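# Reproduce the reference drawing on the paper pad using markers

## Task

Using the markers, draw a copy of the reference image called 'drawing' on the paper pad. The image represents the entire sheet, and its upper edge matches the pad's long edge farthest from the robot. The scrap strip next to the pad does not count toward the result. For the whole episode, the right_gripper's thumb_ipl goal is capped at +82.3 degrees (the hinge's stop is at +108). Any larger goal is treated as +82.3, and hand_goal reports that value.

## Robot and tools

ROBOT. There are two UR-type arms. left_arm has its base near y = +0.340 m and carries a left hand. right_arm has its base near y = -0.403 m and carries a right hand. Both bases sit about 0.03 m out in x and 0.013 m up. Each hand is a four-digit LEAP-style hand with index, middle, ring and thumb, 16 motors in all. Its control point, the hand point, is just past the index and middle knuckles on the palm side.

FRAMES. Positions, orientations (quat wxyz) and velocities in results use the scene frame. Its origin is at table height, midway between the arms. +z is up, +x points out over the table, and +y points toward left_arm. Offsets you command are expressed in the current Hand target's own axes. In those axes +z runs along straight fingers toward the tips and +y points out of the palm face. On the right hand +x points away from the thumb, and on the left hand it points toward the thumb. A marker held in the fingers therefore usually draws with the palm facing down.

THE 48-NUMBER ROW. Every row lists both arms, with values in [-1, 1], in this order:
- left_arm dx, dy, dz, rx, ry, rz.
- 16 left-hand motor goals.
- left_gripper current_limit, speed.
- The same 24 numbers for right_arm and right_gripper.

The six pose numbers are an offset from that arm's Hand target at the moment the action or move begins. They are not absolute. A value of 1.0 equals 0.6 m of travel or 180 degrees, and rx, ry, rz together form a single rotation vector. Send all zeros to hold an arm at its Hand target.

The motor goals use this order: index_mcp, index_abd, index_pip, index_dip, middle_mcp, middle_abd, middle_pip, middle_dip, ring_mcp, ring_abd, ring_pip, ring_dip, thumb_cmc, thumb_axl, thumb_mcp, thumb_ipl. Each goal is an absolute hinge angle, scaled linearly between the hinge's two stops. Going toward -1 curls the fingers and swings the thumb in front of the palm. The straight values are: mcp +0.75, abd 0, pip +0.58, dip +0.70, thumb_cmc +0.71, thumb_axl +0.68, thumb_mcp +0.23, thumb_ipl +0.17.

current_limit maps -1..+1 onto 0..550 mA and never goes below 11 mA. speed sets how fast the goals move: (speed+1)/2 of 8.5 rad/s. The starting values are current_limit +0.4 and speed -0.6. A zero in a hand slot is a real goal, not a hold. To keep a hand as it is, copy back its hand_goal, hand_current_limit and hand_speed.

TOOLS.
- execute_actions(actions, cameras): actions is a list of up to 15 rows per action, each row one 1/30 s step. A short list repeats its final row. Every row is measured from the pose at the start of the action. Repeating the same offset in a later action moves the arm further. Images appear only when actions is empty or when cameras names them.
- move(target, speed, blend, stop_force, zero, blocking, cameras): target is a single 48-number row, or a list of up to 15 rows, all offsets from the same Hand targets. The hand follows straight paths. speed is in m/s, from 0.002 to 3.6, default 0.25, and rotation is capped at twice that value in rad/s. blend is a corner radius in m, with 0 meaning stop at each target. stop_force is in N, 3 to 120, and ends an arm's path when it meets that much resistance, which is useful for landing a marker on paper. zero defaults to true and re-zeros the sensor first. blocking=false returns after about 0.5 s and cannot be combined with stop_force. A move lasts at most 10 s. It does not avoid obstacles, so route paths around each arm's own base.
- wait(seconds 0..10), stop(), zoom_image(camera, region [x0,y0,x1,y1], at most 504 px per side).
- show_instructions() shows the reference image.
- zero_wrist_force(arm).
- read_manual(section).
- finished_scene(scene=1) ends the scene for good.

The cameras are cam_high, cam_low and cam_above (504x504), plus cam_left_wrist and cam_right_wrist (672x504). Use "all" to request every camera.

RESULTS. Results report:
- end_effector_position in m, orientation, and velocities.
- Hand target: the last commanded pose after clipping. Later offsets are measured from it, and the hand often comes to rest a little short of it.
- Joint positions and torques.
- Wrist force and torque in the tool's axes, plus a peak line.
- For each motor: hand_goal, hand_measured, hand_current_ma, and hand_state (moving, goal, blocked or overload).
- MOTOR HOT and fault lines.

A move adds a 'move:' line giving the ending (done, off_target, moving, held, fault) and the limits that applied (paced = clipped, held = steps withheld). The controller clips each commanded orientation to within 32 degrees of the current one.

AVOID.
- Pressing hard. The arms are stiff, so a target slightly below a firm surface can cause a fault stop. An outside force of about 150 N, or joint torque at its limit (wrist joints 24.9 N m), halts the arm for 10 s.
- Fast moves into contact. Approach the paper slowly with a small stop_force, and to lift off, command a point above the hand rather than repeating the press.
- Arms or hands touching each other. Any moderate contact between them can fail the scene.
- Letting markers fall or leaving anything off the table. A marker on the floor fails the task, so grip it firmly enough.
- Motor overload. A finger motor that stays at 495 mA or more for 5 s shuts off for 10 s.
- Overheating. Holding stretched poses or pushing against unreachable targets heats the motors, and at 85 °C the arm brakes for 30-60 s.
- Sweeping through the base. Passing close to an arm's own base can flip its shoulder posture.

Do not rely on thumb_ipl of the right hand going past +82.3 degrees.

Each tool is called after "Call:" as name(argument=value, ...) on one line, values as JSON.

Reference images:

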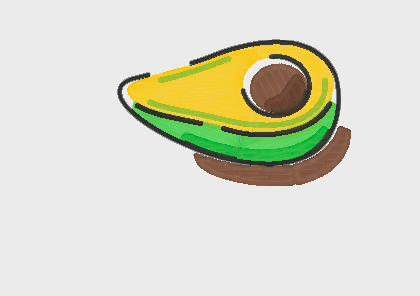

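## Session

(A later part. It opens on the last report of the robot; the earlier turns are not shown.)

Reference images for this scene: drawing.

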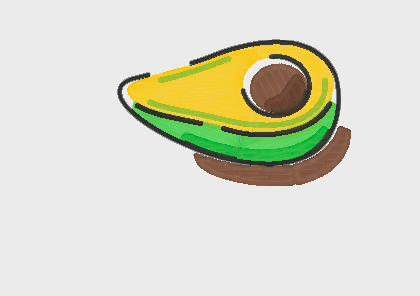

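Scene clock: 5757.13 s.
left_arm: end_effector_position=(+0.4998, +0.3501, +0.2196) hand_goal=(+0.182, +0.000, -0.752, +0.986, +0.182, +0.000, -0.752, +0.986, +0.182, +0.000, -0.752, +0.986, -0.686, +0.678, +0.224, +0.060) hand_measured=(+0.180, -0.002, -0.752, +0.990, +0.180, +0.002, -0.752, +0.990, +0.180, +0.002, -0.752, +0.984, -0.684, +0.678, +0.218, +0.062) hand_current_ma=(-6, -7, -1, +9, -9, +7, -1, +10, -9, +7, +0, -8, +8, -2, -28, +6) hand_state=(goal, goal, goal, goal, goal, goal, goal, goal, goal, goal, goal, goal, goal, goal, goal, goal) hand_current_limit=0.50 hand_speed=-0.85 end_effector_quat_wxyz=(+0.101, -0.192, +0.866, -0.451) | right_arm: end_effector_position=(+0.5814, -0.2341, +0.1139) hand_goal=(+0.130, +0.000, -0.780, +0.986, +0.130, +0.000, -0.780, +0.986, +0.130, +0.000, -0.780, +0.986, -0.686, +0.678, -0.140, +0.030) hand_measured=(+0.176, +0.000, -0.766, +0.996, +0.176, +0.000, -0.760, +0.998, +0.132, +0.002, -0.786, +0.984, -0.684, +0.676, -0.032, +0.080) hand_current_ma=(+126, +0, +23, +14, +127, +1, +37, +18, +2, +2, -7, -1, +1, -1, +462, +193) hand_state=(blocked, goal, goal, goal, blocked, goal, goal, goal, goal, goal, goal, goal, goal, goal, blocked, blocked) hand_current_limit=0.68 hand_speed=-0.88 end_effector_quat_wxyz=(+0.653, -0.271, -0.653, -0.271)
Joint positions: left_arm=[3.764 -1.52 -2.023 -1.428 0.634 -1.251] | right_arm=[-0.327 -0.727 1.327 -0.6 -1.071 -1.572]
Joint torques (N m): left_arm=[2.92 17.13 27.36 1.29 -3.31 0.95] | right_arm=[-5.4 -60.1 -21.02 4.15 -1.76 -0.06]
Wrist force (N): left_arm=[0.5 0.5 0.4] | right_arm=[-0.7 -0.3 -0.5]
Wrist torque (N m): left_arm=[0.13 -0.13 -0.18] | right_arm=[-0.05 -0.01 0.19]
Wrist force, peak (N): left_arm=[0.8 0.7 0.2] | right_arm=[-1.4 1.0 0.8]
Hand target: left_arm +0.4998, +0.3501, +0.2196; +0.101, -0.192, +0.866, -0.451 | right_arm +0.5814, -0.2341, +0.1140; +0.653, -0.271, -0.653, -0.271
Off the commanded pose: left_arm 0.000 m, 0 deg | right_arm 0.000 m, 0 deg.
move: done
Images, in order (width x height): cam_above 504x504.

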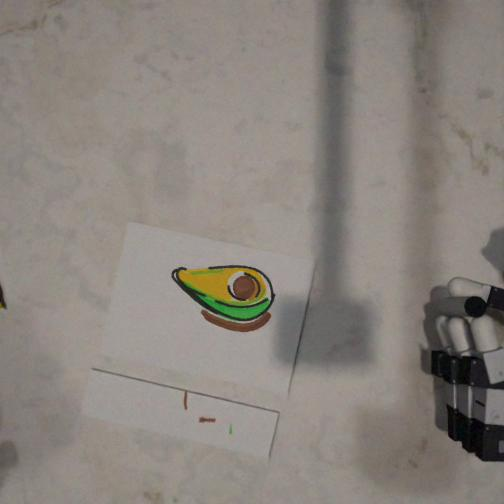

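Call:
move(target=[[0,0,0,0,0,0,0.182,0,-0.752,0.985,0.182,0,-0.752,0.985,0.182,0,-0.752,0.985,-0.686,0.677,0.2247,0.0595,0.5,-0.85,0.2767,-0.02275,-0.01473,0,0,0,0.13,0,-0.78,0.985,0.13,0,-0.78,0.985,0.13,0,-0.78,0.985,-0.686,0.677,-0.14,0.03,0.68,-0.88]], speed=0.2)

Call:
move(target=[[0,0,0,0,0,0,0.182,0,-0.752,0.985,0.182,0,-0.752,0.985,0.182,0,-0.752,0.985,-0.686,0.677,0.2247,0.0595,0.5,-0.85,-0.0167,-0.08014,-0.10842,0.2208,-0.28,-0.0099,0.13,0,-0.78,0.985,0.13,0,-0.78,0.985,0.13,0,-0.78,0.985,-0.686,0.677,-0.14,0.03,0.68,-0.88]], speed=0.25)

Call:
move(target=[[0,0,0,0,0,0,0.182,0,-0.752,0.985,0.182,0,-0.752,0.985,0.182,0,-0.752,0.985,-0.686,0.677,0.2247,0.0595,0.5,-0.85,0,0,0,0.2208,-0.28,-0.0099,0.13,0,-0.78,0.985,0.13,0,-0.78,0.985,0.13,0,-0.78,0.985,-0.686,0.677,-0.14,0.03,0.68,-0.88]], speed=0.25, cameras=["cam_above", "cam_high"])

Scene clock: 5831.77 s.
left_arm: end_effector_position=(+0.4998, +0.3501, +0.2196) hand_goal=(+0.182, +0.000, -0.752, +0.986, +0.182, +0.000, -0.752, +0.986, +0.182, +0.000, -0.752, +0.986, -0.686, +0.678, +0.224, +0.060) hand_measured=(+0.180, -0.002, -0.752, +0.990, +0.180, +0.002, -0.752, +0.990, +0.180, +0.002, -0.752, +0.984, -0.684, +0.678, +0.218, +0.062) hand_current_ma=(-6, -7, -1, +9, -9, +7, -1, +10, -9, +7, +0, -8, +8, -2, -28, +6) hand_state=(goal, goal, goal, goal, goal, goal, goal, goal, goal, goal, goal, goal, goal, goal, goal, goal) hand_current_limit=0.50 hand_speed=-0.85 end_effector_quat_wxyz=(+0.101, -0.192, +0.866, -0.451) | right_arm: end_effector_position=(+0.5780, -0.2502, +0.2799) hand_goal=(+0.130, +0.000, -0.780, +0.986, +0.130, +0.000, -0.780, +0.986, +0.130, +0.000, -0.780, +0.986, -0.686, +0.678, -0.140, +0.030) hand_measured=(+0.176, +0.000, -0.766, +0.996, +0.176, +0.000, -0.760, +0.998, +0.132, +0.002, -0.786, +0.984, -0.684, +0.676, -0.032, +0.080) hand_current_ma=(+126, +0, +23, +14, +127, +1, +37, +18, +2, +2, -7, -1, +1, -1, +462, +193) hand_state=(blocked, goal, goal, goal, blocked, goal, goal, goal, goal, goal, goal, goal, goal, goal, blocked, blocked) hand_current_limit=0.68 hand_speed=-0.88 end_effector_quat_wxyz=(+0.653, -0.271, -0.653, -0.271)
Joint positions: left_arm=[3.764 -1.52 -2.023 -1.428 0.634 -1.251] | right_arm=[-0.353 -0.906 1.184 -0.277 -1.097 -1.572]
Joint torques (N m): left_arm=[3.28 16.99 27.04 1.23 -3.35 0.89] | right_arm=[-6.07 -57.21 -25.14 4.24 -1.58 -0.81]
Wrist force (N): left_arm=[0.6 0.6 0.5] | right_arm=[-1.2 -0.1 0.1]
Wrist torque (N m): left_arm=[0.13 -0.14 -0.17] | right_arm=[-0.08 0.05 0.13]
Wrist force, peak (N): left_arm=[0.7 0.8 0.4] | right_arm=[-2.4 -0.3 -0.3]
Hand target: left_arm +0.4998, +0.3501, +0.2196; +0.101, -0.192, +0.866, -0.451 | right_arm +0.5780, -0.2502, +0.2800; +0.653, -0.271, -0.653, -0.271
Off the commanded pose: left_arm 0.000 m, 0 deg | right_arm 0.000 m, 0 deg.
move: done

Scene clock: 5834.57 s.
left_arm: end_effector_position=(+0.4998, +0.3501, +0.2196) hand_goal=(+0.182, +0.000, -0.752, +0.986, +0.182, +0.000, -0.752, +0.986, +0.182, +0.000, -0.752, +0.986, -0.686, +0.678, +0.224, +0.060) hand_measured=(+0.180, -0.002, -0.752, +0.990, +0.180, +0.002, -0.752, +0.990, +0.180, +0.002, -0.752, +0.984, -0.684, +0.678, +0.218, +0.062) hand_current_ma=(-6, -7, -1, +9, -9, +7, -1, +10, -9, +7, +0, -8, +8, -2, -28, +6) hand_state=(goal, goal, goal, goal, goal, goal, goal, goal, goal, goal, goal, goal, goal, goal, goal, goal) hand_current_limit=0.50 hand_speed=-0.85 end_effector_quat_wxyz=(+0.101, -0.192, +0.866, -0.451) | right_arm: end_effector_position=(+0.5899, -0.3302, +0.2699) hand_goal=(+0.130, +0.000, -0.780, +0.986, +0.130, +0.000, -0.780, +0.986, +0.130, +0.000, -0.780, +0.986, -0.686, +0.678, -0.140, +0.030) hand_measured=(+0.176, +0.000, -0.766, +0.996, +0.176, +0.000, -0.760, +0.998, +0.134, +0.002, -0.786, +0.984, -0.684, +0.676, -0.032, +0.080) hand_current_ma=(+126, +0, +23, +14, +127, +1, +39, +18, +4, +2, -7, -1, +1, -1, +462, +193) hand_state=(blocked, goal, goal, goal, blocked, goal, goal, goal, goal, goal, goal, goal, goal, goal, blocked, blocked) hand_current_limit=0.68 hand_speed=-0.88 end_effector_quat_wxyz=(-0.366, +0.118, +0.919, -0.088)
Joint positions: left_arm=[3.764 -1.52 -2.023 -1.428 0.634 -1.251] | right_arm=[-0.212 -1.05 1.063 -0.833 -1.766 -1.411]
Joint torques (N m): left_arm=[2.95 17.2 27.14 1.15 -3.39 0.83] | right_arm=[7.27 -55.55 -14.25 -2.4 -1.76 -1.55]
Wrist force (N): left_arm=[0.6 0.5 0.3] | right_arm=[-0.2 0.6 0.2]
Wrist torque (N m): left_arm=[0.13 -0.14 -0.17] | right_arm=[0.07 -0.01 0.14]
Wrist force, peak (N): left_arm=[0.6 0.8 0.4] | right_arm=[-1.4 0.0 -0.1]
Hand target: left_arm +0.4998, +0.3501, +0.2196; +0.101, -0.192, +0.866, -0.451 | right_arm +0.5899, -0.3302, +0.2699; -0.366, +0.118, +0.919, -0.088
Off the commanded pose: left_arm 0.000 m, 0 deg | right_arm 0.000 m, 0 deg.
move: done

Scene clock: 5837.50 s.
left_arm: end_effector_position=(+0.4998, +0.3501, +0.2196) hand_goal=(+0.182, +0.000, -0.752, +0.986, +0.182, +0.000, -0.752, +0.986, +0.182, +0.000, -0.752, +0.986, -0.686, +0.678, +0.224, +0.060) hand_measured=(+0.180, -0.002, -0.752, +0.990, +0.180, +0.002, -0.752, +0.990, +0.180, +0.002, -0.752, +0.984, -0.684, +0.678, +0.218, +0.062) hand_current_ma=(-6, -7, -1, +9, -9, +7, -1, +10, -9, +7, +0, -8, +8, -2, -28, +6) hand_state=(goal, goal, goal, goal, goal, goal, goal, goal, goal, goal, goal, goal, goal, goal, goal, goal) hand_current_limit=0.50 hand_speed=-0.85 end_effector_quat_wxyz=(+0.101, -0.192, +0.866, -0.451) | right_arm: end_effector_position=(+0.5899, -0.3302, +0.2699) hand_goal=(+0.130, +0.000, -0.780, +0.986, +0.130, +0.000, -0.780, +0.986, +0.130, +0.000, -0.780, +0.986, -0.686, +0.678, -0.140, +0.030) hand_measured=(+0.176, +0.000, -0.766, +0.996, +0.176, +0.000, -0.760, +0.998, +0.134, +0.002, -0.784, +0.984, -0.684, +0.676, -0.032, +0.080) hand_current_ma=(+126, +0, +23, +14, +127, +1, +40, +18, +4, +2, -6, -1, +1, -1, +462, +193) hand_state=(blocked, goal, goal, goal, blocked, goal, blocked, goal, goal, goal, goal, goal, goal, goal, blocked, blocked) hand_current_limit=0.68 hand_speed=-0.88 end_effector_quat_wxyz=(+0.033, -0.071, +0.904, -0.421)
Joint positions: left_arm=[3.764 -1.52 -2.023 -1.428 0.634 -1.251] | right_arm=[0.065 -1.426 1.734 -1.941 -2.441 -1.65]
Joint torques (N m): left_arm=[2.34 17.73 27.42 1.38 -3.35 0.78] | right_arm=[7.36 -40.51 -14.05 -4.45 -2.75 -1.42]
Wrist force (N): left_arm=[0.5 0.7 0.4] | right_arm=[1.2 1.7 -0.7]
Wrist torque (N m): left_arm=[0.15 -0.12 -0.19] | right_arm=[0.17 -0.06 0.16]
Wrist force, peak (N): left_arm=[0.6 0.8 0.5] | right_arm=[1.1 2.0 -0.7]
Hand target: left_arm +0.4998, +0.3501, +0.2196; +0.101, -0.192, +0.866, -0.451 | right_arm +0.5899, -0.3302, +0.2699; +0.033, -0.071, +0.904, -0.421
Off the commanded pose: left_arm 0.000 m, 0 deg | right_arm 0.000 m, 0 deg.
move: done
Images, in order (width x height): cam_high 504x504, cam_above 504x504.

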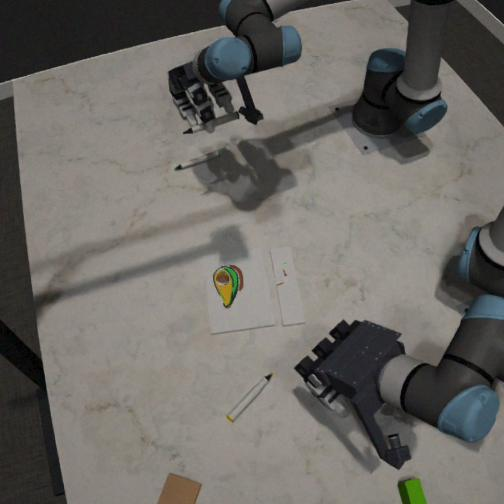

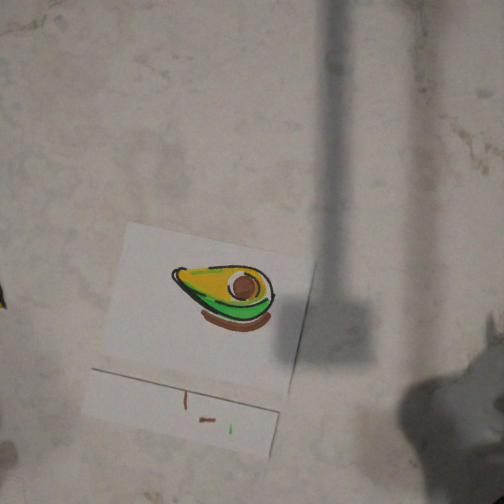

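Call:
move(target=[[0,0,0,0,0,0,0.182,0,-0.752,0.985,0.182,0,-0.752,0.985,0.182,0,-0.752,0.985,-0.686,0.677,0.2247,0.0595,0.5,-0.85,-0.1914,0.1698,0.0827,0,0,0,0.13,0,-0.78,0.985,0.13,0,-0.78,0.985,0.13,0,-0.78,0.985,-0.686,0.677,-0.14,0.03,0.68,-0.88],[0,0,0,0,0,0,0.182,0,-0.752,0.985,0.182,0,-0.752,0.985,0.182,0,-0.752,0.985,-0.686,0.677,0.2247,0.0595,0.5,-0.85,-0.1914,0.3166,0.2059,0,0,0,0.13,0,-0.78,0.985,0.13,0,-0.78,0.985,0.13,0,-0.78,0.985,-0.686,0.677,-0.14,0.03,0.68,-0.88]], speed=[0.2,0.1], blend=[0.02,0])

Call:
move(target=[0,0,0,0,0,0,0.182,0,-0.752,0.985,0.182,0,-0.752,0.985,0.182,0,-0.752,0.985,-0.686,0.677,0.2247,0.0595,0.5,-0.85,0,0.05107,0.04287,0,0,0,0.13,0,-0.78,0.985,0.13,0,-0.78,0.985,0.13,0,-0.78,0.985,-0.686,0.677,-0.14,0.03,0.68,-0.88], speed=0.01, stop_force=3, cameras=["cam_low", "cam_right_wrist", "cam_high"])

Scene clock: 5857.80 s.
left_arm: end_effector_position=(+0.4998, +0.3501, +0.2196) hand_goal=(+0.182, +0.000, -0.752, +0.986, +0.182, +0.000, -0.752, +0.986, +0.182, +0.000, -0.752, +0.986, -0.686, +0.678, +0.224, +0.060) hand_measured=(+0.180, -0.002, -0.752, +0.990, +0.180, +0.002, -0.752, +0.990, +0.180, +0.002, -0.752, +0.984, -0.684, +0.678, +0.218, +0.062) hand_current_ma=(-6, -7, -1, +9, -9, +7, -1, +10, -9, +7, +0, -8, +8, -2, -28, +6) hand_state=(goal, goal, goal, goal, goal, goal, goal, goal, goal, goal, goal, goal, goal, goal, goal, goal) hand_current_limit=0.50 hand_speed=-0.85 end_effector_quat_wxyz=(+0.101, -0.192, +0.866, -0.451) | right_arm: end_effector_position=(+0.6991, -0.2848, +0.0451) hand_goal=(+0.130, +0.000, -0.780, +0.986, +0.130, +0.000, -0.780, +0.986, +0.130, +0.000, -0.780, +0.986, -0.686, +0.678, -0.140, +0.030) hand_measured=(+0.176, +0.000, -0.766, +0.996, +0.176, +0.000, -0.760, +0.998, +0.134, +0.002, -0.784, +0.984, -0.684, +0.676, -0.032, +0.080) hand_current_ma=(+126, +0, +23, +14, +127, +1, +41, +18, +4, +2, -5, -1, +1, -1, +462, +193) hand_state=(blocked, goal, goal, goal, blocked, goal, blocked, goal, goal, goal, goal, goal, goal, goal, blocked, blocked) hand_current_limit=0.68 hand_speed=-0.88 end_effector_quat_wxyz=(+0.033, -0.071, +0.904, -0.421)
Joint positions: left_arm=[3.764 -1.52 -2.023 -1.428 0.634 -1.251] | right_arm=[0.117 -0.918 1.626 -2.279 -2.442 -1.571]
Joint torques (N m): left_arm=[2.41 17.71 27.22 1.25 -3.37 0.78] | right_arm=[2.49 -32.35 -9.76 -4.56 -1.43 -1.33]
Wrist force (N): left_arm=[0.7 0.5 0.3] | right_arm=[1.3 1.5 -0.8]
Wrist torque (N m): left_arm=[0.14 -0.15 -0.16] | right_arm=[0.15 -0.06 0.05]
Wrist force, peak (N): left_arm=[0.9 0.6 0.4] | right_arm=[2.3 0.6 -1.1]
Hand target: left_arm +0.4998, +0.3501, +0.2196; +0.101, -0.192, +0.866, -0.451 | right_arm +0.6991, -0.2849, +0.0450; +0.033, -0.071, +0.904, -0.421
Off the commanded pose: left_arm 0.000 m, 0 deg | right_arm 0.000 m, 0 deg.
move: done

Scene clock: 5862.03 s.
left_arm: end_effector_position=(+0.4998, +0.3501, +0.2196) hand_goal=(+0.182, +0.000, -0.752, +0.986, +0.182, +0.000, -0.752, +0.986, +0.182, +0.000, -0.752, +0.986, -0.686, +0.678, +0.224, +0.060) hand_measured=(+0.180, -0.002, -0.752, +0.990, +0.180, +0.002, -0.752, +0.990, +0.180, +0.002, -0.752, +0.984, -0.684, +0.678, +0.218, +0.062) hand_current_ma=(-6, -7, -1, +9, -9, +7, -1, +10, -9, +7, +0, -8, +8, -2, -28, +6) hand_state=(goal, goal, goal, goal, goal, goal, goal, goal, goal, goal, goal, goal, goal, goal, goal, goal) hand_current_limit=0.50 hand_speed=-0.85 end_effector_quat_wxyz=(+0.101, -0.192, +0.866, -0.451) | right_arm: end_effector_position=(+0.6992, -0.2848, +0.0157) hand_goal=(+0.130, +0.000, -0.780, +0.986, +0.130, +0.000, -0.780, +0.986, +0.130, +0.000, -0.780, +0.986, -0.686, +0.678, -0.140, +0.030) hand_measured=(+0.176, +0.000, -0.764, +0.996, +0.174, +0.000, -0.764, +0.996, +0.128, +0.002, -0.794, +0.980, -0.684, +0.676, -0.032, +0.080) hand_current_ma=(+126, +0, +28, +17, +119, +1, +30, +17, -3, +2, -23, -8, +2, -1, +462, +193) hand_state=(blocked, goal, goal, goal, blocked, goal, goal, goal, goal, goal, goal, goal, goal, goal, blocked, blocked) hand_current_limit=0.68 hand_speed=-0.88 end_effector_quat_wxyz=(+0.033, -0.071, +0.904, -0.421)
Joint positions: left_arm=[3.764 -1.52 -2.023 -1.428 0.634 -1.251] | right_arm=[0.117 -0.872 1.638 -2.337 -2.442 -1.57]
Joint torques (N m): left_arm=[2.61 17.55 27.23 1.25 -3.33 0.77] | right_arm=[2.79 -57.06 -23.19 0.32 -0.01 1.17]
Wrist force (N): left_arm=[0.5 0.7 0.5] | right_arm=[1.0 1.2 -1.1]
Wrist torque (N m): left_arm=[0.14 -0.13 -0.18] | right_arm=[0.13 0.04 -0.02]
Wrist force, peak (N): left_arm=[0.6 0.9 0.3] | right_arm=[1.4 -1.9 -4.0]
Hand target: left_arm +0.4998, +0.3501, +0.2196; +0.101, -0.192, +0.866, -0.451 | right_arm +0.6992, -0.2848, +0.0157; +0.033, -0.071, +0.904, -0.421 (not the last commanded pose)
Off the commanded pose: left_arm 0.000 m, 0 deg | right_arm 0.011 m, 0 deg.
move: contact (right_arm)
Images, in order (width x height): cam_high 504x504, cam_low 504x504, cam_right_wrist 672x504.

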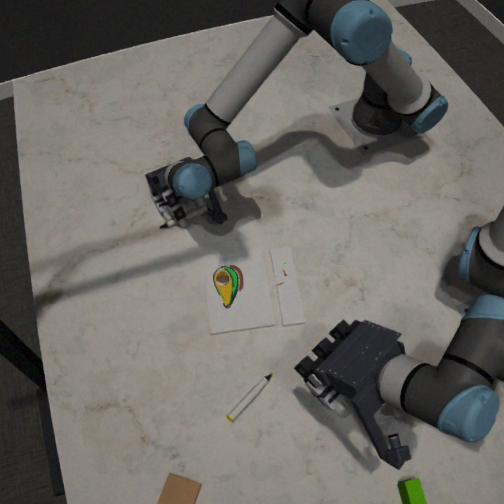

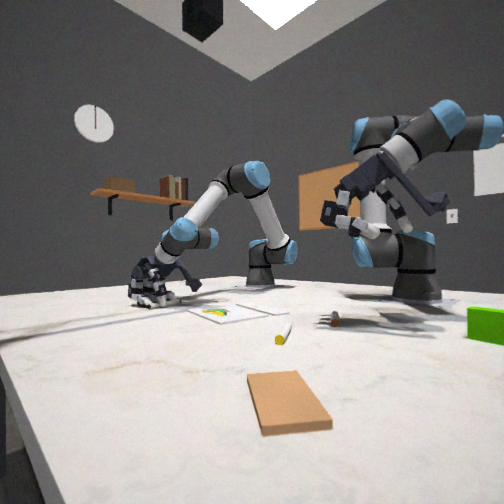

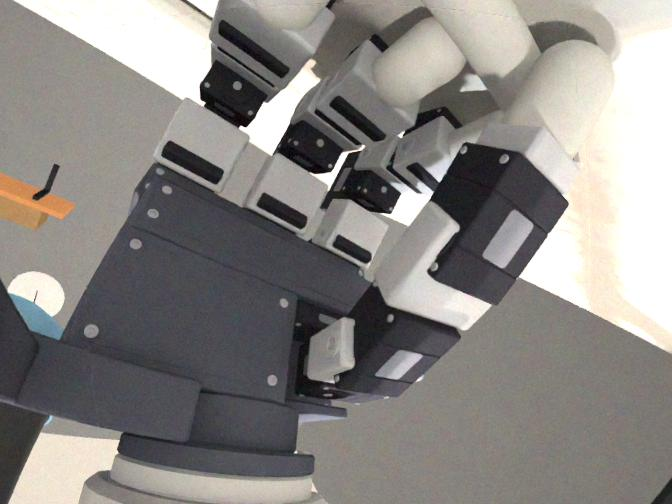

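Call:
move(target=[0,0,0,0,0,0,0.182,0,-0.752,0.985,0.182,0,-0.752,0.985,0.182,0,-0.752,0.985,-0.686,0.677,0.2247,0.0595,0.5,-0.85,0,0,0,0,0,0,0.177,0,-0.764,0.99,0.175,0,-0.764,0.99,0.13,0,-0.792,0.98,-0.686,0.677,-0.03,0.06,0.6,-0.9])

Call:
move(target=[0,0,0,0,0,0,0.182,0,-0.752,0.985,0.182,0,-0.752,0.985,0.182,0,-0.752,0.985,-0.686,0.677,0.2247,0.0595,0.5,-0.85,0,0,0,0,0,0,0.178,0,-0.762,0.99,0.177,0,-0.762,0.99,0.145,0,-0.78,0.985,-0.686,0.677,0.05,0.06,0.5,-0.9])

Call:
move(target=[0,0,0,0,0,0,0.182,0,-0.752,0.985,0.182,0,-0.752,0.985,0.182,0,-0.752,0.985,-0.686,0.677,0.2247,0.0595,0.5,-0.85,0,0,0,0,0,0,0.182,0,-0.752,0.985,0.182,0,-0.752,0.985,0.182,0,-0.752,0.985,-0.686,0.677,0.2247,0.0595,0.5,-0.85], cameras=["cam_low", "cam_high", "cam_right_wrist"])

Scene clock: 5875.87 s.
left_arm: end_effector_position=(+0.4998, +0.3501, +0.2196) hand_goal=(+0.182, +0.000, -0.752, +0.986, +0.182, +0.000, -0.752, +0.986, +0.182, +0.000, -0.752, +0.986, -0.686, +0.678, +0.224, +0.060) hand_measured=(+0.180, -0.002, -0.752, +0.990, +0.180, +0.002, -0.752, +0.990, +0.180, +0.002, -0.752, +0.984, -0.684, +0.678, +0.218, +0.062) hand_current_ma=(-6, -7, -1, +9, -9, +7, -1, +10, -9, +7, +0, -8, +8, -2, -28, +6) hand_state=(goal, goal, goal, goal, goal, goal, goal, goal, goal, goal, goal, goal, goal, goal, goal, goal) hand_current_limit=0.50 hand_speed=-0.85 end_effector_quat_wxyz=(+0.101, -0.192, +0.866, -0.451) | right_arm: end_effector_position=(+0.6992, -0.2848, +0.0157) hand_goal=(+0.178, +0.000, -0.764, +0.990, +0.176, +0.000, -0.764, +0.990, +0.130, +0.000, -0.792, +0.980, -0.686, +0.678, -0.030, +0.060) hand_measured=(+0.186, +0.000, -0.764, +0.992, +0.180, +0.000, -0.760, +0.992, +0.130, +0.002, -0.794, +0.980, -0.684, +0.676, -0.020, +0.076) hand_current_ma=(+12, +0, +0, +1, +5, +1, +5, +2, +0, +2, -2, +0, +2, -1, +20, +40) hand_state=(goal, goal, goal, goal, goal, goal, goal, goal, goal, goal, goal, goal, goal, goal, goal, goal) hand_current_limit=0.60 hand_speed=-0.90 end_effector_quat_wxyz=(+0.033, -0.071, +0.904, -0.421)
Joint positions: left_arm=[3.764 -1.52 -2.023 -1.428 0.634 -1.251] | right_arm=[0.117 -0.872 1.638 -2.337 -2.442 -1.57]
Joint torques (N m): left_arm=[2.34 17.64 27.13 1.29 -3.31 0.73] | right_arm=[2.74 -51.37 -19.24 -1.38 0.07 0.92]
Wrist force (N): left_arm=[0.5 0.5 0.5] | right_arm=[0.9 0.6 -1.2]
Wrist torque (N m): left_arm=[0.12 -0.12 -0.18] | right_arm=[0.08 0.02 0.00]
Wrist force, peak (N): left_arm=[0.7 0.7 0.4] | right_arm=[1.6 -1.0 -3.8]
Hand target: left_arm +0.4998, +0.3501, +0.2196; +0.101, -0.192, +0.866, -0.451 | right_arm +0.6992, -0.2848, +0.0157; +0.033, -0.071, +0.904, -0.421
Off the commanded pose: left_arm 0.000 m, 0 deg | right_arm 0.000 m, 0 deg.
move: done

Scene clock: 5876.40 s.
left_arm: end_effector_position=(+0.4998, +0.3501, +0.2196) hand_goal=(+0.182, +0.000, -0.752, +0.986, +0.182, +0.000, -0.752, +0.986, +0.182, +0.000, -0.752, +0.986, -0.686, +0.678, +0.224, +0.060) hand_measured=(+0.180, -0.002, -0.752, +0.990, +0.180, +0.002, -0.752, +0.990, +0.180, +0.002, -0.752, +0.984, -0.684, +0.678, +0.218, +0.062) hand_current_ma=(-6, -7, -1, +9, -9, +7, -1, +10, -9, +7, +0, -8, +8, -2, -28, +6) hand_state=(goal, goal, goal, goal, goal, goal, goal, goal, goal, goal, goal, goal, goal, goal, goal, goal) hand_current_limit=0.50 hand_speed=-0.85 end_effector_quat_wxyz=(+0.101, -0.192, +0.866, -0.451) | right_arm: end_effector_position=(+0.6992, -0.2848, +0.0157) hand_goal=(+0.178, +0.000, -0.762, +0.990, +0.178, +0.000, -0.762, +0.990, +0.146, +0.000, -0.780, +0.986, -0.686, +0.678, +0.050, +0.060) hand_measured=(+0.182, +0.000, -0.762, +0.992, +0.180, +0.000, -0.760, +0.992, +0.144, +0.002, -0.780, +0.984, -0.684, +0.676, +0.044, +0.062) hand_current_ma=(+4, +0, +0, +1, +2, +1, +2, +2, -2, +2, +0, -3, +2, -1, -9, +2) hand_state=(goal, goal, goal, goal, goal, goal, goal, goal, goal, goal, goal, goal, goal, goal, goal, goal) hand_current_limit=0.50 hand_speed=-0.90 end_effector_quat_wxyz=(+0.033, -0.071, +0.904, -0.421)
Joint positions: left_arm=[3.764 -1.52 -2.023 -1.428 0.634 -1.251] | right_arm=[0.117 -0.872 1.638 -2.337 -2.442 -1.57]
Joint torques (N m): left_arm=[1.83 17.41 27.63 1.33 -3.41 0.81] | right_arm=[3.29 -46.43 -16.54 -1.57 0.01 0.79]
Wrist force (N): left_arm=[0.3 0.6 0.3] | right_arm=[1.4 1.9 -0.6]
Wrist torque (N m): left_arm=[0.15 -0.10 -0.20] | right_arm=[0.19 -0.06 0.06]
Wrist force, peak (N): left_arm=[0.6 0.7 0.5] | right_arm=[1.4 1.9 -0.6]
Hand target: left_arm +0.4998, +0.3501, +0.2196; +0.101, -0.192, +0.866, -0.451 | right_arm +0.6992, -0.2848, +0.0157; +0.033, -0.071, +0.904, -0.421
Off the commanded pose: left_arm 0.000 m, 0 deg | right_arm 0.000 m, 0 deg.
move: done

Scene clock: 5877.07 s.
left_arm: end_effector_position=(+0.4998, +0.3501, +0.2196) hand_goal=(+0.182, +0.000, -0.752, +0.986, +0.182, +0.000, -0.752, +0.986, +0.182, +0.000, -0.752, +0.986, -0.686, +0.678, +0.224, +0.060) hand_measured=(+0.180, -0.002, -0.752, +0.990, +0.180, +0.002, -0.752, +0.990, +0.180, +0.002, -0.752, +0.984, -0.684, +0.678, +0.218, +0.062) hand_current_ma=(-6, -7, -1, +9, -9, +7, -1, +10, -9, +7, +0, -8, +8, -2, -28, +6) hand_state=(goal, goal, goal, goal, goal, goal, goal, goal, goal, goal, goal, goal, goal, goal, goal, goal) hand_current_limit=0.50 hand_speed=-0.85 end_effector_quat_wxyz=(+0.101, -0.192, +0.866, -0.451) | right_arm: end_effector_position=(+0.6992, -0.2848, +0.0157) hand_goal=(+0.182, +0.000, -0.752, +0.986, +0.182, +0.000, -0.752, +0.986, +0.182, +0.000, -0.752, +0.986, -0.686, +0.678, +0.224, +0.060) hand_measured=(+0.182, +0.000, -0.752, +0.990, +0.180, +0.000, -0.752, +0.990, +0.180, +0.002, -0.752, +0.984, -0.684, +0.676, +0.218, +0.062) hand_current_ma=(+0, +0, +0, +4, -2, +1, +0, +3, -3, +2, +0, -3, +2, -1, -13, +2) hand_state=(goal, goal, goal, goal, goal, goal, goal, goal, goal, goal, goal, goal, goal, goal, goal, goal) hand_current_limit=0.50 hand_speed=-0.85 end_effector_quat_wxyz=(+0.033, -0.071, +0.904, -0.421)
Joint positions: left_arm=[3.764 -1.52 -2.023 -1.428 0.634 -1.251] | right_arm=[0.117 -0.872 1.638 -2.337 -2.442 -1.57]
Joint torques (N m): left_arm=[1.94 17.21 27.38 1.26 -3.27 0.91] | right_arm=[2.9 -40.84 -13.24 -1.82 -0.01 0.66]
Wrist force (N): left_arm=[0.4 0.6 0.2] | right_arm=[1.1 1.5 -0.7]
Wrist torque (N m): left_arm=[0.16 -0.11 -0.19] | right_arm=[0.15 -0.02 0.03]
Wrist force, peak (N): left_arm=[0.5 0.9 0.3] | right_arm=[0.9 2.1 -0.8]
Hand target: left_arm +0.4998, +0.3501, +0.2196; +0.101, -0.192, +0.866, -0.451 | right_arm +0.6992, -0.2848, +0.0157; +0.033, -0.071, +0.904, -0.421
Off the commanded pose: left_arm 0.000 m, 0 deg | right_arm 0.000 m, 0 deg.
move: done
Images, in order (width x height): cam_high 504x504, cam_low 504x504, cam_right_wrist 672x504.

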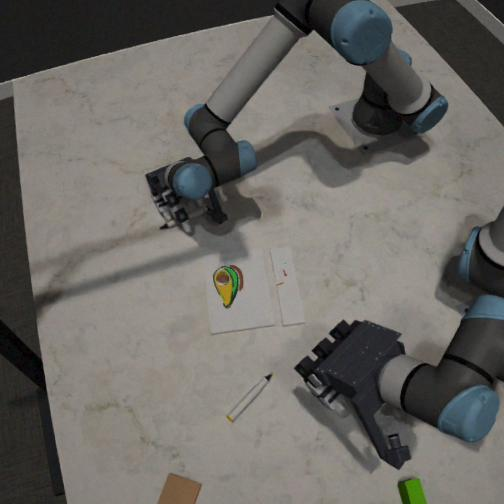

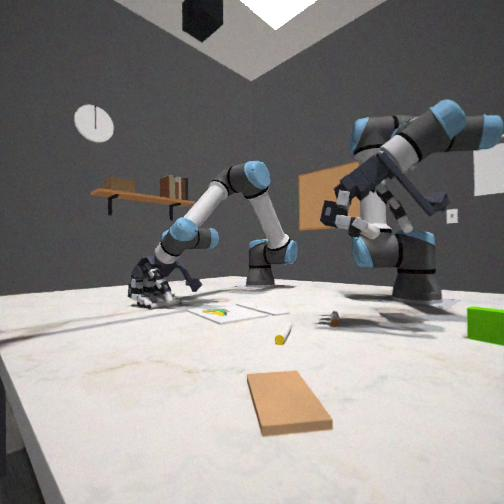

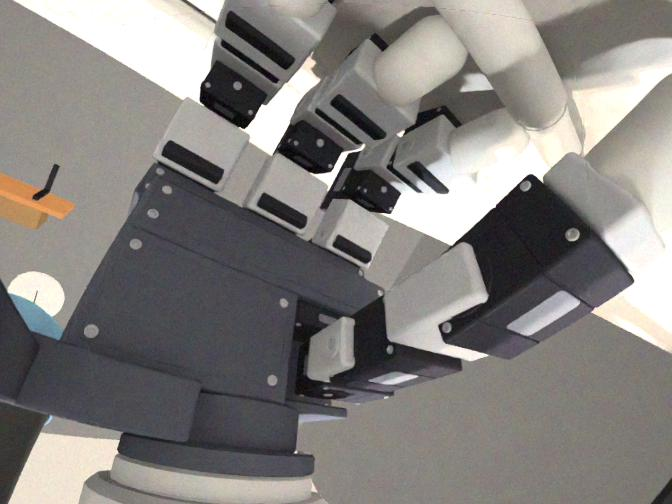

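Call:
move(target=[[0,0,0,0,0,0,0.182,0,-0.752,0.985,0.182,0,-0.752,0.985,0.182,0,-0.752,0.985,-0.686,0.677,0.2247,0.0595,0.5,-0.85,0,-0.0062,0.0035,0,0,0,0.182,0,-0.752,0.985,0.182,0,-0.752,0.985,0.182,0,-0.752,0.985,-0.686,0.677,0.2247,0.0595,0.5,-0.85],[0,0,0,0,0,0,0.182,0,-0.752,0.985,0.182,0,-0.752,0.985,0.182,0,-0.752,0.985,-0.686,0.677,0.2247,0.0595,0.5,-0.85,0,-0.07,-0.0501,0,0,0,0.182,0,-0.752,0.985,0.182,0,-0.752,0.985,0.182,0,-0.752,0.985,-0.686,0.677,0.2247,0.0595,0.5,-0.85],[0,0,0,0,0,0,0.182,0,-0.752,0.985,0.182,0,-0.752,0.985,0.182,0,-0.752,0.985,-0.686,0.677,0.2247,0.0595,0.5,-0.85,0,-0.1958,-0.1557,0,0,0,0.182,0,-0.752,0.985,0.182,0,-0.752,0.985,0.182,0,-0.752,0.985,-0.686,0.677,0.2247,0.0595,0.5,-0.85]], speed=[0.01,0.025,0.12], blend=[0.001,0.003,0], cameras=["cam_low", "cam_high"])

Scene clock: 5891.87 s.
left_arm: end_effector_position=(+0.4998, +0.3501, +0.2196) hand_goal=(+0.182, +0.000, -0.752, +0.986, +0.182, +0.000, -0.752, +0.986, +0.182, +0.000, -0.752, +0.986, -0.686, +0.678, +0.224, +0.060) hand_measured=(+0.180, -0.002, -0.752, +0.990, +0.180, +0.002, -0.752, +0.990, +0.180, +0.002, -0.752, +0.984, -0.684, +0.678, +0.218, +0.062) hand_current_ma=(-6, -7, -1, +9, -9, +7, -1, +10, -9, +7, +0, -8, +8, -2, -28, +6) hand_state=(goal, goal, goal, goal, goal, goal, goal, goal, goal, goal, goal, goal, goal, goal, goal, goal) hand_current_limit=0.50 hand_speed=-0.85 end_effector_quat_wxyz=(+0.101, -0.192, +0.866, -0.451) | right_arm: end_effector_position=(+0.6997, -0.2889, +0.1657) hand_goal=(+0.182, +0.000, -0.752, +0.986, +0.182, +0.000, -0.752, +0.986, +0.182, +0.000, -0.752, +0.986, -0.686, +0.678, +0.224, +0.060) hand_measured=(+0.182, +0.000, -0.752, +0.990, +0.180, +0.000, -0.752, +0.990, +0.180, +0.002, -0.752, +0.984, -0.684, +0.676, +0.218, +0.062) hand_current_ma=(+0, +0, +0, +4, -2, +1, +0, +3, -3, +2, +0, -3, +2, -1, -13, +2) hand_state=(goal, goal, goal, goal, goal, goal, goal, goal, goal, goal, goal, goal, goal, goal, goal, goal) hand_current_limit=0.50 hand_speed=-0.85 end_effector_quat_wxyz=(+0.033, -0.071, +0.904, -0.421)
Joint positions: left_arm=[3.764 -1.52 -2.023 -1.428 0.634 -1.251] | right_arm=[0.11 -1.075 1.526 -2.03 -2.442 -1.58]
Joint torques (N m): left_arm=[1.73 17.59 27.48 1.36 -3.34 0.73] | right_arm=[2.84 -53.05 -27.9 0.56 -1.96 1.94]
Wrist force (N): left_arm=[0.7 0.5 0.5] | right_arm=[1.5 1.1 -0.9]
Wrist torque (N m): left_arm=[0.11 -0.14 -0.17] | right_arm=[0.12 -0.09 0.07]
Wrist force, peak (N): left_arm=[0.8 0.7 0.3] | right_arm=[1.3 2.0 -0.9]
Hand target: left_arm +0.4998, +0.3501, +0.2196; +0.101, -0.192, +0.866, -0.451 | right_arm +0.6997, -0.2889, +0.1658; +0.033, -0.071, +0.904, -0.421
Off the commanded pose: left_arm 0.000 m, 0 deg | right_arm 0.000 m, 0 deg.
move: done
Images, in order (width x height): cam_high 504x504, cam_low 504x504.

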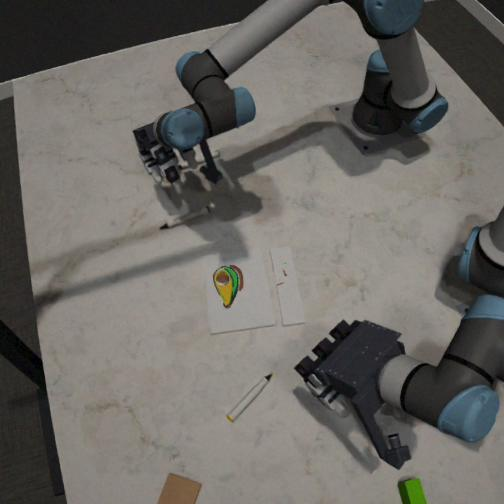

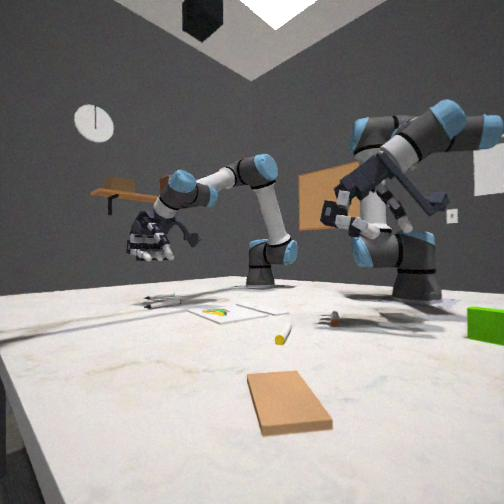

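Call:
move(target=[[0,0,0,0,0,0,0.182,0,-0.752,0.985,0.182,0,-0.752,0.985,0.182,0,-0.752,0.985,-0.686,0.677,0.2247,0.0595,0.5,-0.85,0.1,0,-0.1,0,0,0,0.182,0,-0.752,0.985,0.182,0,-0.752,0.985,0.182,0,-0.752,0.985,-0.686,0.677,0.2247,0.0595,0.5,-0.85]], speed=0.2, cameras=["cam_above", "cam_high"])

Call:
zoom_image(camera="cam_above", region=[100, 210, 330, 410])

Call:
zoom_image(camera="cam_above", region=[160, 240, 290, 340])

Scene clock: 5900.57 s.
left_arm: end_effector_position=(+0.4998, +0.3501, +0.2196) hand_goal=(+0.182, +0.000, -0.752, +0.986, +0.182, +0.000, -0.752, +0.986, +0.182, +0.000, -0.752, +0.986, -0.686, +0.678, +0.224, +0.060) hand_measured=(+0.180, -0.002, -0.752, +0.990, +0.180, +0.002, -0.752, +0.990, +0.180, +0.002, -0.752, +0.984, -0.684, +0.678, +0.218, +0.062) hand_current_ma=(-6, -7, -1, +9, -9, +7, -1, +10, -9, +7, +0, -8, +8, -2, -28, +6) hand_state=(goal, goal, goal, goal, goal, goal, goal, goal, goal, goal, goal, goal, goal, goal, goal, goal) hand_current_limit=0.50 hand_speed=-0.85 end_effector_quat_wxyz=(+0.101, -0.192, +0.866, -0.451) | right_arm: end_effector_position=(+0.6333, -0.2530, +0.2043) hand_goal=(+0.182, +0.000, -0.752, +0.986, +0.182, +0.000, -0.752, +0.986, +0.182, +0.000, -0.752, +0.986, -0.686, +0.678, +0.224, +0.060) hand_measured=(+0.182, +0.000, -0.752, +0.990, +0.180, +0.000, -0.752, +0.990, +0.180, +0.002, -0.752, +0.984, -0.684, +0.676, +0.218, +0.062) hand_current_ma=(+0, +0, +0, +4, -2, +1, +0, +3, -2, +2, +0, -3, +2, -1, -12, +2) hand_state=(goal, goal, goal, goal, goal, goal, goal, goal, goal, goal, goal, goal, goal, goal, goal, goal) hand_current_limit=0.50 hand_speed=-0.85 end_effector_quat_wxyz=(+0.033, -0.071, +0.904, -0.421)
Joint positions: left_arm=[3.764 -1.52 -2.023 -1.428 0.634 -1.251] | right_arm=[0.186 -1.224 1.615 -1.88 -2.44 -1.463]
Joint torques (N m): left_arm=[1.81 17.2 26.76 1.43 -3.32 0.67] | right_arm=[7.15 -47.52 -13.43 0.9 0.27 1.72]
Wrist force (N): left_arm=[0.5 0.5 0.4] | right_arm=[1.5 1.0 -0.4]
Wrist torque (N m): left_arm=[0.13 -0.13 -0.18] | right_arm=[0.08 -0.10 0.02]
Wrist force, peak (N): left_arm=[0.7 0.8 0.3] | right_arm=[2.1 1.6 -1.7]
Hand target: left_arm +0.4998, +0.3501, +0.2196; +0.101, -0.192, +0.866, -0.451 | right_arm +0.6332, -0.2529, +0.2043; +0.033, -0.071, +0.904, -0.421
Off the commanded pose: left_arm 0.000 m, 0 deg | right_arm 0.000 m, 0 deg.
move: done
Images, in order (width x height): cam_high 504x504, cam_above 504x504.

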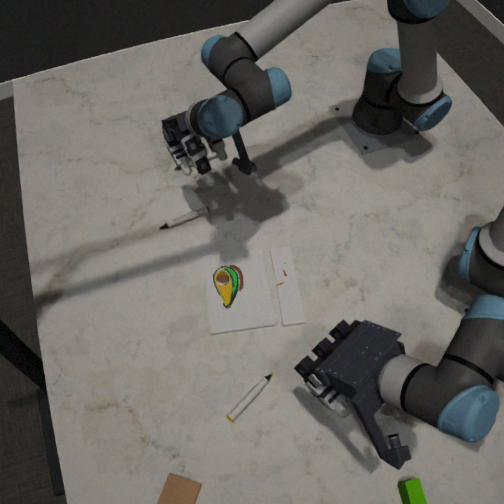

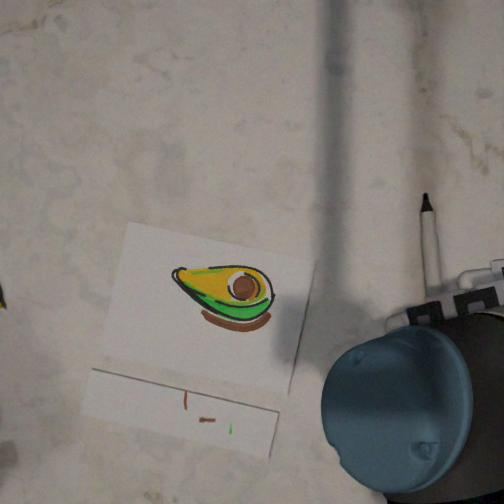

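Scaled by 2.191 from the camera's 504x504 image, which has a finer 720x720 frame.

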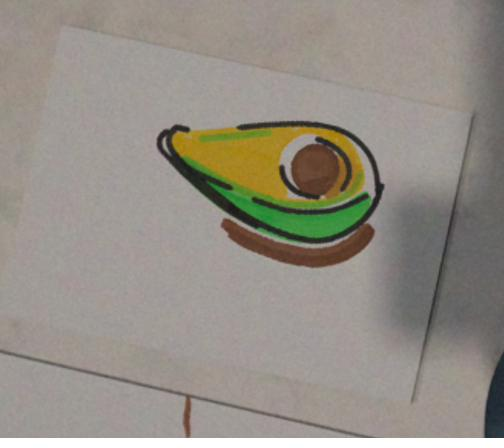

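Scaled by 3.877 from the camera's 504x504 image, which has a finer 720x720 frame.

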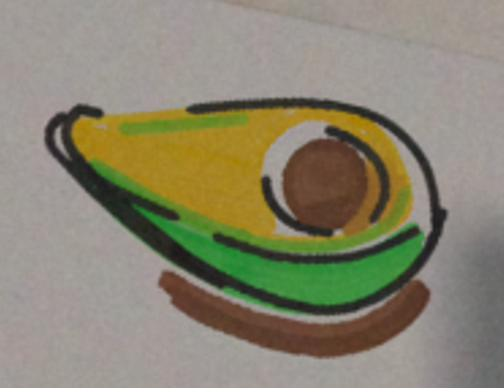

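Call:
finished_scene(scene=1)

The scene is finished.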